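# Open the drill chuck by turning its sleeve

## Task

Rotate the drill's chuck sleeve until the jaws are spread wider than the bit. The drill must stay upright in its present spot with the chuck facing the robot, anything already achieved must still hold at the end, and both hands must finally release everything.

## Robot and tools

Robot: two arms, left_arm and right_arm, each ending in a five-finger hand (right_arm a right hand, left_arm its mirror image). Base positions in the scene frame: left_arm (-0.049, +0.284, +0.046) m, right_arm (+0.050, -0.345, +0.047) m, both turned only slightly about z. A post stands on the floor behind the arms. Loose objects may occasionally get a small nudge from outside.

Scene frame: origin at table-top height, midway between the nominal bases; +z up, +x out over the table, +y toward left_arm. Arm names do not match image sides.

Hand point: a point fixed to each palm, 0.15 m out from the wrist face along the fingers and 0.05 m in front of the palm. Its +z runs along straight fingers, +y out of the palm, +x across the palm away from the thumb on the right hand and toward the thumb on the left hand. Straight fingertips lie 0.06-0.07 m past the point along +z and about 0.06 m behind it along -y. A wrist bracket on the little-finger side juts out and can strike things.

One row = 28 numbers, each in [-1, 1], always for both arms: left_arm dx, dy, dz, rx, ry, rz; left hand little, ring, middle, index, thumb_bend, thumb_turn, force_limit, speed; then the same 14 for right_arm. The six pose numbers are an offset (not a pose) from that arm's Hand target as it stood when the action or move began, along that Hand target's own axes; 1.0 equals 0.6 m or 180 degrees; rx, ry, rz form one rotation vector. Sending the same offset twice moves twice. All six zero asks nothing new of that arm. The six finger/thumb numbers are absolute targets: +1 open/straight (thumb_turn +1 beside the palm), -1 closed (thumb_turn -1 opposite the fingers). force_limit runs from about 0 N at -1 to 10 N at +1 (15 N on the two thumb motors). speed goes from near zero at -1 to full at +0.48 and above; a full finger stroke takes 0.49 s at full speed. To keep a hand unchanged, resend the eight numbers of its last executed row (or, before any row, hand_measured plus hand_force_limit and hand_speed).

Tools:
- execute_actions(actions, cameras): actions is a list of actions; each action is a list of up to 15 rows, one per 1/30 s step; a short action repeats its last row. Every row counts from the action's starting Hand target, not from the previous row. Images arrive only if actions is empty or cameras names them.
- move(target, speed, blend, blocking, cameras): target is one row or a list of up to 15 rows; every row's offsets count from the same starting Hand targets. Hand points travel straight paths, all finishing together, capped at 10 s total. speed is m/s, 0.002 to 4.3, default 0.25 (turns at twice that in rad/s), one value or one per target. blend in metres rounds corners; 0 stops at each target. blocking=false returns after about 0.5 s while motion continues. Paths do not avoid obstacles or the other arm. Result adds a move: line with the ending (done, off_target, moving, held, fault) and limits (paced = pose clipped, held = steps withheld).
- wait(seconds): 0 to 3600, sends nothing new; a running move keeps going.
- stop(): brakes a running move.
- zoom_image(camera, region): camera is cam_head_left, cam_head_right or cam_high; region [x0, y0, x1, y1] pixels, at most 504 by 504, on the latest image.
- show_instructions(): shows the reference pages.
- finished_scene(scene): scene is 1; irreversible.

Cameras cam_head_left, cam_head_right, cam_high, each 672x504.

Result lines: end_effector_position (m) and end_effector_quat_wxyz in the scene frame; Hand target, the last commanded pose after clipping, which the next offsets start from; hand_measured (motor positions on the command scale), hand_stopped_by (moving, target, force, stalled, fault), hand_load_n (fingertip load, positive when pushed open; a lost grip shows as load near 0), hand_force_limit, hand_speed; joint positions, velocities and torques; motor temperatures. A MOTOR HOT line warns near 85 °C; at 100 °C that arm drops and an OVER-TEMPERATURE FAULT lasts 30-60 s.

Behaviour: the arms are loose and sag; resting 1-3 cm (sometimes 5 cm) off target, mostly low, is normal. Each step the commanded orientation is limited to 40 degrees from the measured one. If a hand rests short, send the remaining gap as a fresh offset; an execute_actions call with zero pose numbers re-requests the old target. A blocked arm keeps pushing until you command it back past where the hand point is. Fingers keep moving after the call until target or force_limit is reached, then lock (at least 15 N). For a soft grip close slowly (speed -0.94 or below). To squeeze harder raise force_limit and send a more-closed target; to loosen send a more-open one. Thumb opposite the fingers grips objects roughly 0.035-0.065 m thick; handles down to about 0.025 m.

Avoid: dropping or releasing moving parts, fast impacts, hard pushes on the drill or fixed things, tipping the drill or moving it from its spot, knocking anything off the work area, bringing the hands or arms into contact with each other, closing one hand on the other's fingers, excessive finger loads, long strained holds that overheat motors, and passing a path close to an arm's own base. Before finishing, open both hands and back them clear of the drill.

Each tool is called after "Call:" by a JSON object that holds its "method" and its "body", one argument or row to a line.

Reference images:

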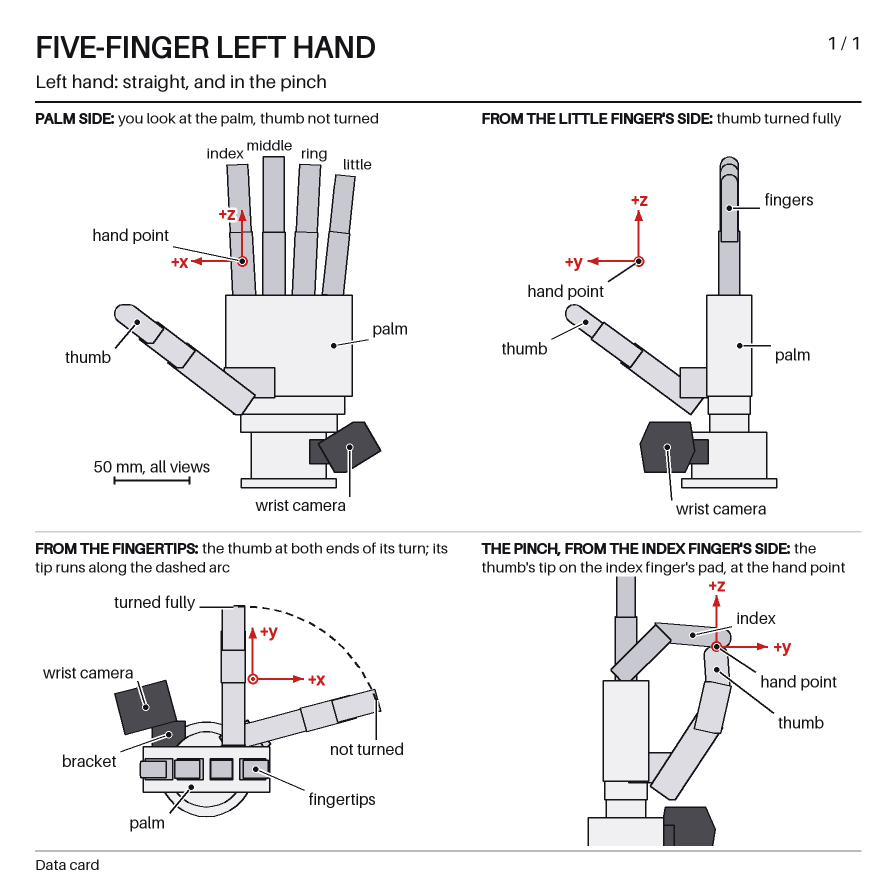

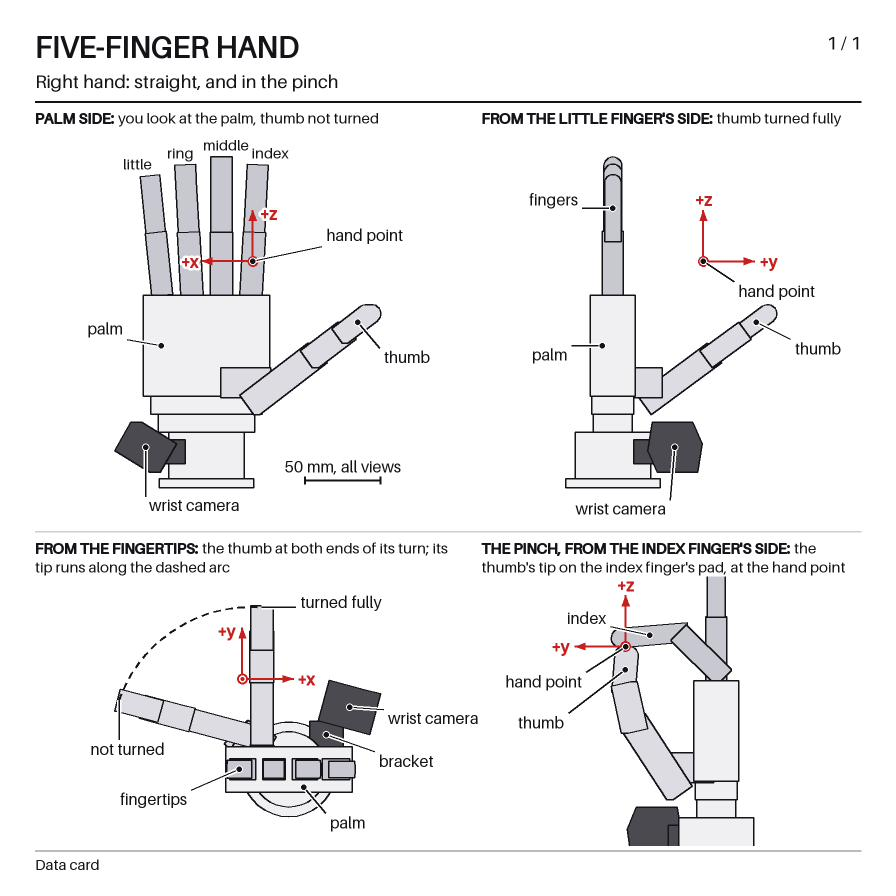

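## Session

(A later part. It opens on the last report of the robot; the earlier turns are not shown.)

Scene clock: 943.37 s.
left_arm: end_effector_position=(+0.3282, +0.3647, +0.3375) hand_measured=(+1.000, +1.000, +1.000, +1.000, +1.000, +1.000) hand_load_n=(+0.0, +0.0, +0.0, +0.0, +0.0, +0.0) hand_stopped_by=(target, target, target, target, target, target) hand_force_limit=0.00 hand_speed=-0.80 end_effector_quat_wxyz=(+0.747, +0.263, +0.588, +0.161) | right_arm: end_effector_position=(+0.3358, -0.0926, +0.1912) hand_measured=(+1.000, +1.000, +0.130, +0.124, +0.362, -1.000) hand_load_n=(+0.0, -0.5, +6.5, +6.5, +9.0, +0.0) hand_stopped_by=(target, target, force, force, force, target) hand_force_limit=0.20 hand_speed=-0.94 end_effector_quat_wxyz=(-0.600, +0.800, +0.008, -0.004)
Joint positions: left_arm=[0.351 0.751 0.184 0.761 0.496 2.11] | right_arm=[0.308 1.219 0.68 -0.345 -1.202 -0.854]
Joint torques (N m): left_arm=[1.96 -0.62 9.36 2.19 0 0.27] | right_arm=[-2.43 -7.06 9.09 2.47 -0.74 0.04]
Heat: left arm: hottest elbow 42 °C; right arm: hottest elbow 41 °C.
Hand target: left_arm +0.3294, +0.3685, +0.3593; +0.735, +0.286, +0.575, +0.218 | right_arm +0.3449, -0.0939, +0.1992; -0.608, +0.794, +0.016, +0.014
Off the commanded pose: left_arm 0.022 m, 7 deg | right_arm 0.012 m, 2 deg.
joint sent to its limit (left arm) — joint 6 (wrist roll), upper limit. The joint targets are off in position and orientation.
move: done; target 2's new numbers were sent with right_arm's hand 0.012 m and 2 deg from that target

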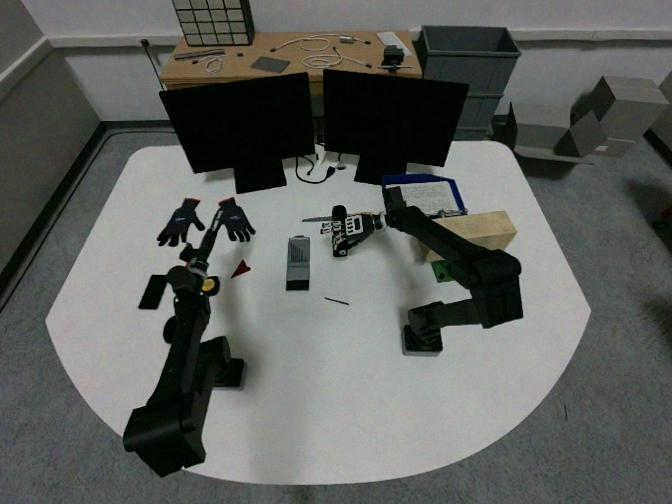

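Call:
{"method": "move", "body": {
  "target": [
    [0,0,0,0,0,0,1,1,1,1,1,1,0,-0.8,0.0098,-0.0255,0.0088,-0.122,0,0,1,1,-0.1,-0.1,-0.2,-1,0.2,-0.94],
    [0,0,0,0,0,0,1,1,1,1,1,1,0,-0.8,0.004,-0.0342,0.0288,-0.244,0,0,1,1,-0.1,-0.1,-0.2,-1,0.2,-0.94]
  ],
  "blend": [0.01,0],
  "speed": 0.12,
  "cameras": ["cam_head_right"]
}}

Call:
{"method": "zoom_image", "body": {
  "camera": "cam_head_right",
  "region": [315, 195, 375, 265]
}}

Scene clock: 950.43 s.
left_arm: end_effector_position=(+0.3282, +0.3647, +0.3375) hand_measured=(+1.000, +1.000, +1.000, +1.000, +1.000, +1.000) hand_load_n=(+0.0, +0.0, +0.0, +0.0, +0.0, +0.0) hand_stopped_by=(target, target, target, target, target, target) hand_force_limit=0.00 hand_speed=-0.80 end_effector_quat_wxyz=(+0.747, +0.263, +0.588, +0.161) | right_arm: end_effector_position=(+0.3343, -0.0858, +0.1926) hand_measured=(+1.000, +1.000, +0.130, +0.124, +0.362, -1.000) hand_load_n=(+0.0, +0.0, +6.0, +5.0, +10.0, +0.0) hand_stopped_by=(target, target, force, force, force, target) hand_force_limit=0.20 hand_speed=-0.94 end_effector_quat_wxyz=(-0.256, +0.967, +0.006, +0.005)
Joint positions: left_arm=[0.351 0.751 0.184 0.761 0.496 2.11] | right_arm=[0.656 1.305 1.042 -0.988 -0.415 -0.911]
Joint torques (N m): left_arm=[1.96 -0.67 9.36 2.19 0.01 0.26] | right_arm=[-0.62 -8.12 14.74 0.21 -0.06 0.08]
Heat: left arm: hottest elbow 42 °C; right arm: hottest elbow 41 °C.
Hand target: left_arm +0.3294, +0.3685, +0.3593; +0.735, +0.286, +0.575, +0.218 | right_arm +0.3464, -0.0719, +0.2146; -0.267, +0.963, +0.010, +0.019
Off the commanded pose: left_arm 0.022 m, 7 deg | right_arm 0.029 m, 2 deg.
joint sent to its limit (left arm) — joint 6 (wrist roll), upper limit. The joint targets are off in position and orientation.
move: off_target (right_arm)

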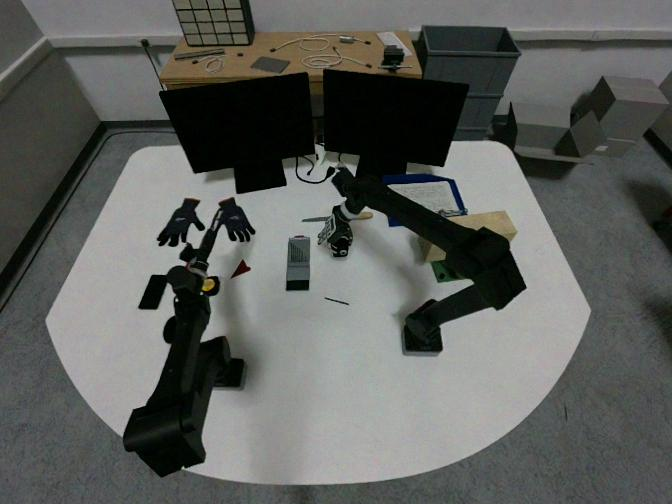

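Scaled by 7.200 from the camera's image (finer frame: 960x720).

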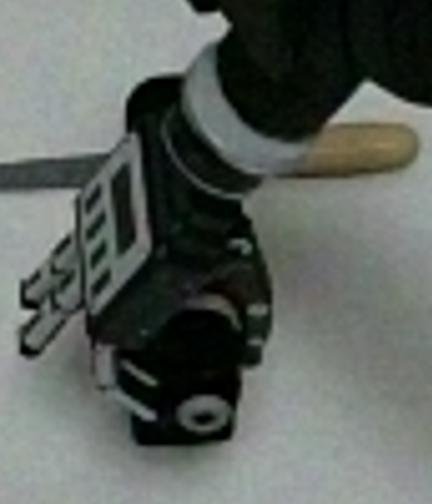

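Call:
{"method": "move", "body": {
  "target": [
    [0,0,0,0,0,0,1,1,1,1,1,1,0,-0.8,-0.0033,-0.0182,0.0092,-0.111,0,0,1,1,-0.1,-0.1,-0.2,-1,0.2,-0.94],
    [0,0,0,0,0,0,1,1,1,1,1,1,0,-0.8,-0.018,-0.017,0.0153,-0.233,0,0,1,1,-0.1,-0.1,-0.2,-1,0.2,-0.94]
  ],
  "blend": [0.01,0],
  "speed": 0.12,
  "cameras": ["cam_head_right","cam_high"]
}}

Call:
{"method": "zoom_image", "body": {
  "camera": "cam_head_right",
  "region": [315, 195, 375, 265]
}}

Call:
{"method": "zoom_image", "body": {
  "camera": "cam_head_right",
  "region": [330, 243, 352, 265]
}}

Call:
{"method": "zoom_image", "body": {
  "camera": "cam_high",
  "region": [320, 190, 440, 290]
}}

Scene clock: 961.93 s.
left_arm: end_effector_position=(+0.3282, +0.3647, +0.3375) hand_measured=(+1.000, +1.000, +1.000, +1.000, +1.000, +1.000) hand_load_n=(+0.0, +0.0, +0.5, +0.0, +0.0, +0.0) hand_stopped_by=(target, target, target, target, target, target) hand_force_limit=0.00 hand_speed=-0.80 end_effector_quat_wxyz=(+0.747, +0.263, +0.588, +0.161) | right_arm: end_effector_position=(+0.3328, -0.0767, +0.1894) hand_measured=(+1.000, +1.000, +0.130, +0.124, +0.362, -1.000) hand_load_n=(+0.0, +0.0, +6.5, +7.0, +9.0, +1.0) hand_stopped_by=(target, target, force, force, force, target) hand_force_limit=0.20 hand_speed=-0.94 end_effector_quat_wxyz=(+0.104, +0.995, +0.001, +0.005)
Joint positions: left_arm=[0.351 0.751 0.184 0.761 0.496 2.11] | right_arm=[0.92 1.67 1.384 -1.439 0.142 -0.693]
Joint torques (N m): left_arm=[1.9 -0.62 9.36 2.17 0 0.27] | right_arm=[0.09 -12.51 14.32 -1.24 0.31 0.12]
Heat: left arm: hottest elbow 42 °C; right arm: hottest elbow 43 °C.
Hand target: left_arm +0.3294, +0.3685, +0.3593; +0.735, +0.286, +0.575, +0.218 | right_arm +0.3356, -0.0585, +0.2115; +0.096, +0.995, +0.002, +0.021
Off the commanded pose: left_arm 0.022 m, 7 deg | right_arm 0.029 m, 2 deg.
joint sent to its limit (left arm) — joint 6 (wrist roll), upper limit. The joint targets are off in position and orientation.
move: off_target (right_arm)

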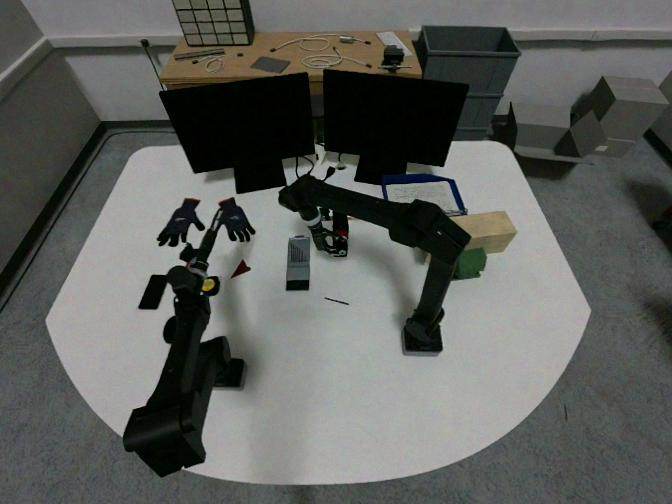

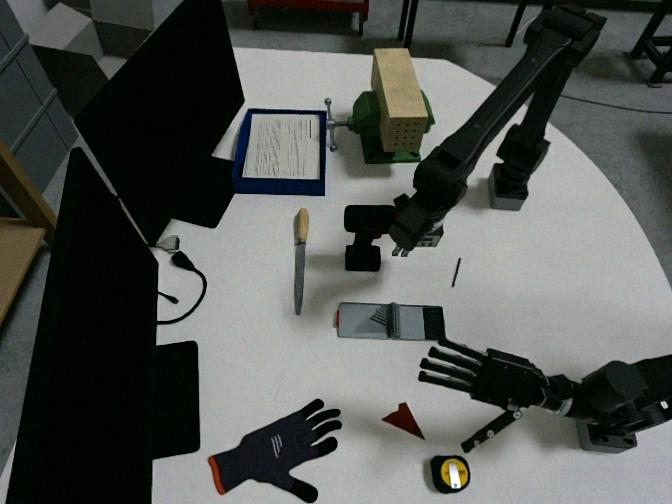

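Scaled by 7.200 from the camera's image (finer frame: 960x720).

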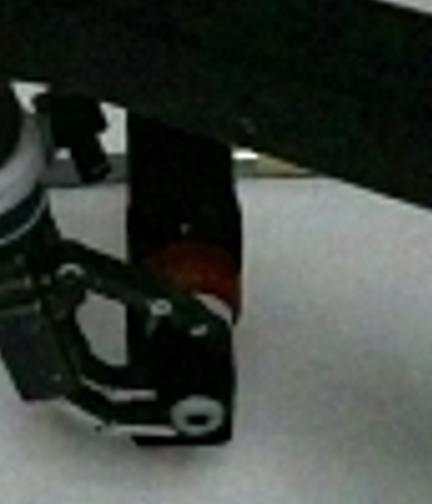

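Scaled by 22.909 from the camera's image (finer frame: 960x720).

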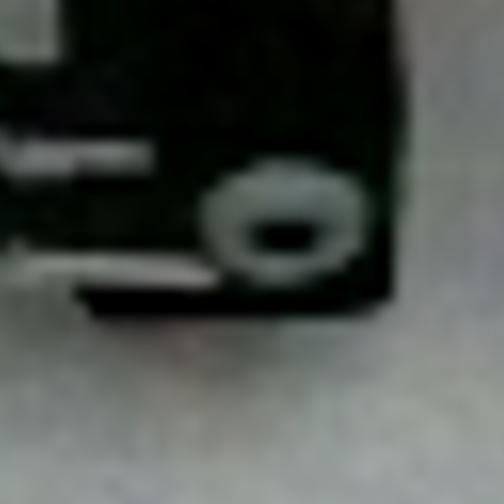

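Scaled by 4.200 from the camera's image (finer frame: 960x720).

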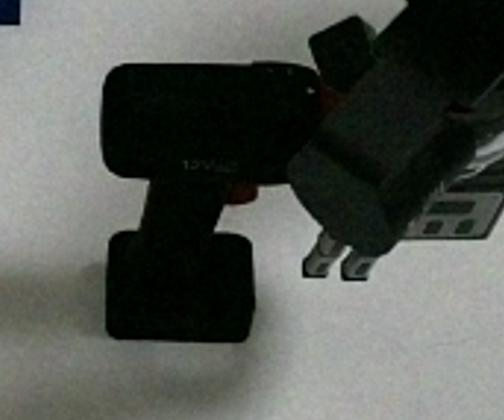

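Call:
{"method": "move", "body": {
  "target": [
    [0,0,0,0,0,0,1,1,1,1,1,1,0,-0.8,0.003,0,0,0,0,0,1,1,0.5,0.5,0.5,-1,0.1,-0.85],
    [0,0,0,0,0,0,1,1,1,1,1,1,0,-0.8,0,0,0,0,0,0,1,1,1,1,1,-1,0.1,-0.7]
  ],
  "speed": 0.1,
  "cameras": ["cam_head_right","cam_high"]
}}

Call:
{"method": "zoom_image", "body": {
  "camera": "cam_head_right",
  "region": [315, 195, 375, 265]
}}

Call:
{"method": "zoom_image", "body": {
  "camera": "cam_high",
  "region": [320, 190, 440, 290]
}}

Scene clock: 973.93 s.
left_arm: end_effector_position=(+0.3282, +0.3647, +0.3375) hand_measured=(+1.000, +1.000, +1.000, +1.000, +1.000, +1.000) hand_load_n=(+0.0, +0.0, +0.0, +0.0, +0.0, +0.0) hand_stopped_by=(target, target, target, target, target, target) hand_force_limit=0.00 hand_speed=-0.80 end_effector_quat_wxyz=(+0.747, +0.263, +0.588, +0.161) | right_arm: end_effector_position=(+0.3329, -0.0754, +0.1936) hand_measured=(+1.000, +1.000, +1.000, +1.000, +1.000, -1.000) hand_load_n=(+0.0, +0.0, +0.0, +0.0, +0.0, +0.0) hand_stopped_by=(target, target, target, target, target, target) hand_force_limit=0.10 hand_speed=-0.70 end_effector_quat_wxyz=(+0.106, +0.994, +0.002, +0.005)
Joint positions: left_arm=[0.351 0.751 0.184 0.761 0.496 2.11] | right_arm=[0.923 1.671 1.396 -1.453 0.145 -0.692]
Joint torques (N m): left_arm=[1.96 -0.67 9.36 2.18 0 0.27] | right_arm=[-0.67 -12.98 13.29 -0.62 0.23 0.1]
Heat: left arm: hottest elbow 42 °C; right arm: hottest elbow 44 °C.
Hand target: left_arm +0.3294, +0.3685, +0.3593; +0.735, +0.286, +0.575, +0.218 | right_arm +0.3356, -0.0585, +0.2115; +0.096, +0.995, +0.002, +0.021
Off the commanded pose: left_arm 0.022 m, 7 deg | right_arm 0.025 m, 2 deg.
joint sent to its limit (left arm) — joint 6 (wrist roll), upper limit. The joint targets are off in position and orientation.
move: off_target (right_arm); target 2's new numbers were sent with right_arm's hand 0.025 m and 2 deg from that target

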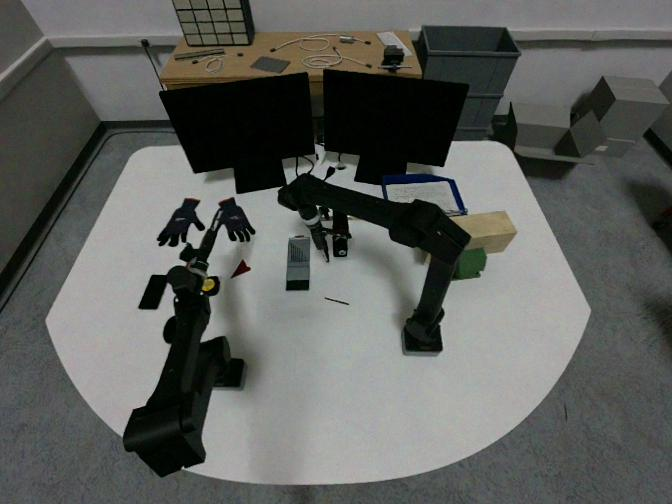

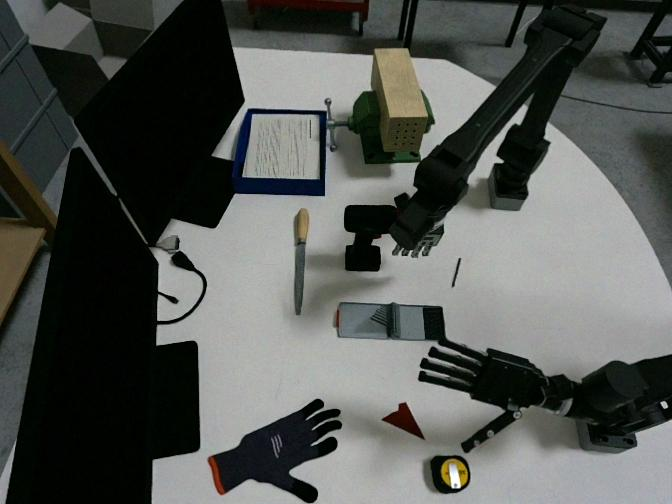

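Scaled by 7.200 from the camera's image (finer frame: 960x720).

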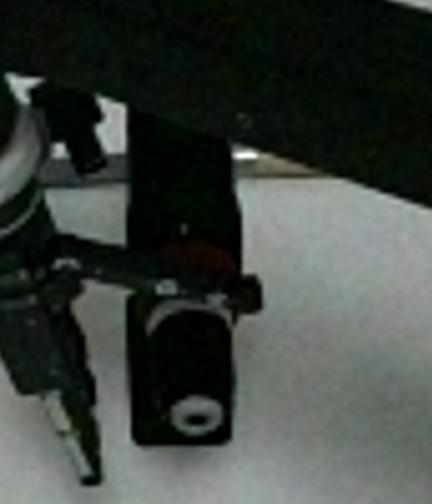

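Scaled by 4.200 from the camera's image (finer frame: 960x720).

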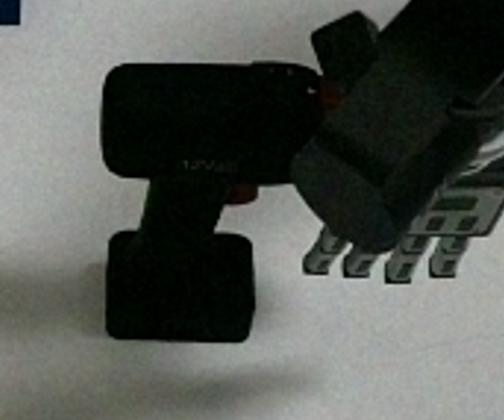

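Call:
{"method": "move", "body": {
  "target": [
    [0,0,0,0,0,0,1,1,1,1,1,1,0,-0.8,0,0.0158,-0.08,0,0,0,1,1,1,1,1,-1,0.1,-0.7],
    [0,0,0,0,0,0,1,1,1,1,1,1,0,-0.8,0,0.05,-0.25,0,0,0,1,1,1,1,1,-1,0.1,-0.7]
  ],
  "speed": [0.1,0.15],
  "blend": 0.02,
  "cameras": ["all"]
}}

Call:
{"method": "zoom_image", "body": {
  "camera": "cam_head_right",
  "region": [315, 195, 375, 265]
}}

Call:
{"method": "zoom_image", "body": {
  "camera": "cam_high",
  "region": [320, 190, 440, 290]
}}

Call:
{"method": "zoom_image", "body": {
  "camera": "cam_head_right",
  "region": [330, 243, 352, 265]
}}

Scene clock: 983.07 s.
left_arm: end_effector_position=(+0.3282, +0.3647, +0.3375) hand_measured=(+1.000, +1.000, +1.000, +1.000, +1.000, +1.000) hand_load_n=(+0.0, +0.0, +0.0, +0.0, +0.0, +0.0) hand_stopped_by=(target, target, target, target, target, target) hand_force_limit=0.00 hand_speed=-0.80 end_effector_quat_wxyz=(+0.747, +0.263, +0.588, +0.161) | right_arm: end_effector_position=(+0.3295, -0.0708, +0.3431) hand_measured=(+1.000, +1.000, +1.000, +1.000, +1.000, -1.000) hand_load_n=(+0.0, +0.0, +0.0, +0.0, +0.0, +0.0) hand_stopped_by=(target, target, target, target, target, target) hand_force_limit=0.10 hand_speed=-0.70 end_effector_quat_wxyz=(+0.046, +0.997, +0.004, +0.062)
Joint positions: left_arm=[0.351 0.751 0.184 0.761 0.496 2.11] | right_arm=[0.941 1.53 1.657 -1.691 0.154 -0.689]
Joint torques (N m): left_arm=[1.79 -0.62 9.32 2.19 0 0.26] | right_arm=[-0.56 -11.93 13.72 -0.25 0.26 -0.08]
Heat: left arm: hottest elbow 42 °C; right arm: hottest elbow 43 °C.
Hand target: left_arm +0.3294, +0.3685, +0.3593; +0.735, +0.286, +0.575, +0.218 | right_arm +0.3292, -0.0594, +0.3643; +0.096, +0.995, +0.002, +0.021
Off the commanded pose: left_arm 0.022 m, 7 deg | right_arm 0.024 m, 7 deg.
joint sent to its limit (left arm) — joint 6 (wrist roll), upper limit. The joint targets are off in position and orientation.
joint sent to its limit (right arm) — joint 4 (wrist pitch), lower limit. The joint targets are off in position and orientation.
move: off_target (right_arm)

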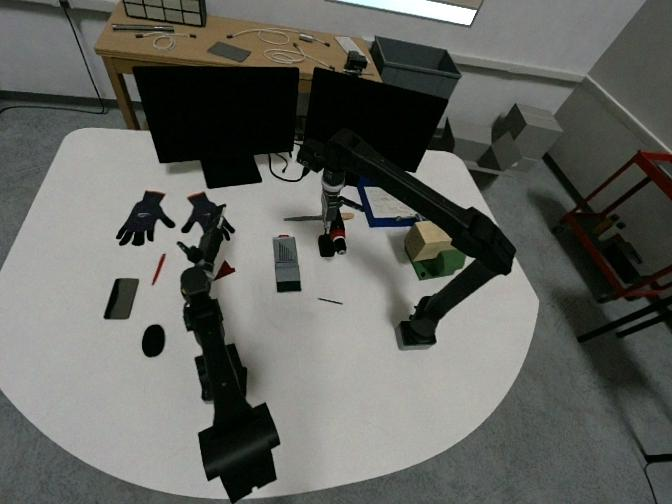

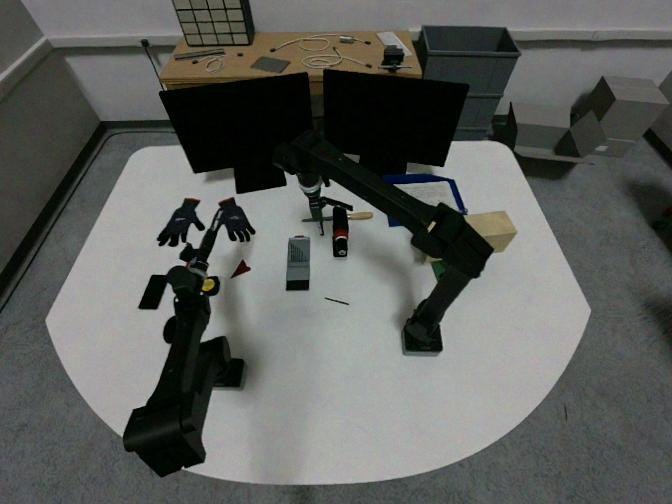

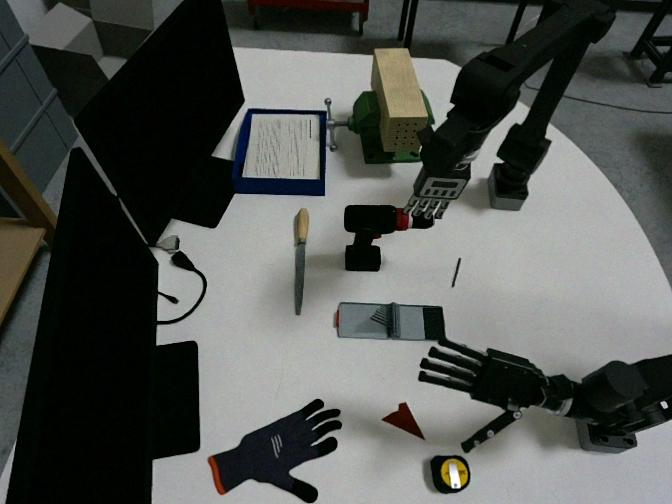

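Scaled by 7.200 from the camera's image (finer frame: 960x720).

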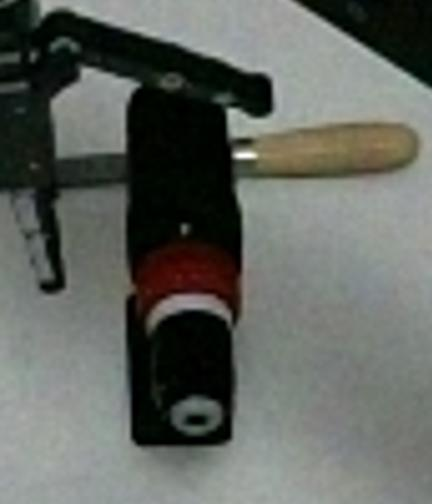

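Scaled by 4.200 from the camera's image (finer frame: 960x720).

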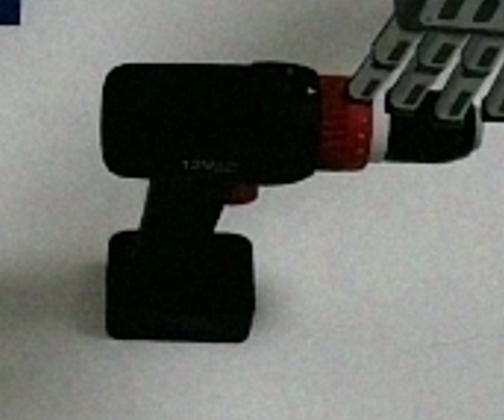

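Scaled by 22.909 from the camera's image (finer frame: 960x720).

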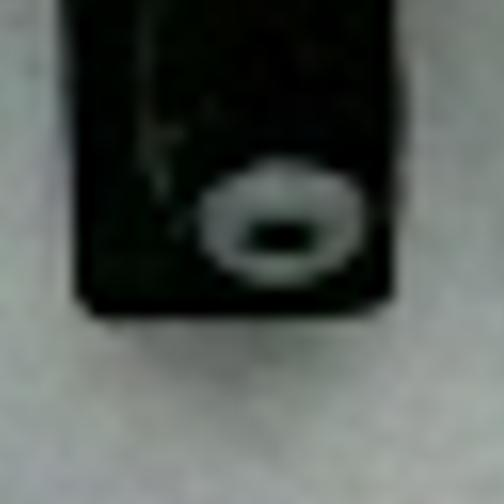

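Call:
{"method": "zoom_image", "body": {
  "camera": "cam_head_left",
  "region": [328, 240, 352, 264]
}}

Call:
{"method": "zoom_image", "body": {
  "camera": "cam_head_left",
  "region": [318, 292, 342, 310]
}}

Scaled by 21.000 from the camera's image (finer frame: 960x720).

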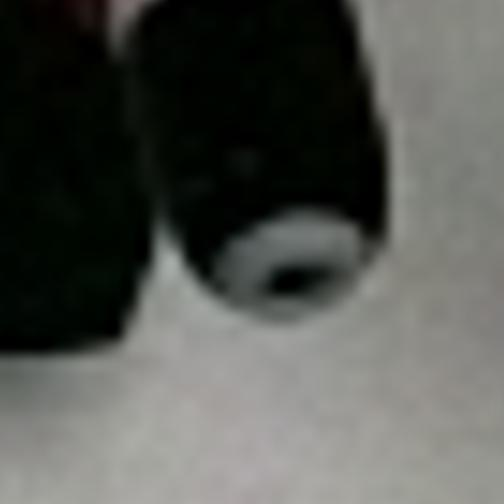

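Scaled by 21.000 from the camera's image (finer frame: 960x720).

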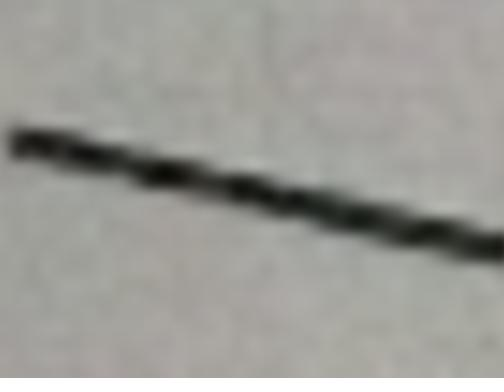

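Call:
{"method": "finished_scene", "body": {

}}

The scene is finished: the task was done.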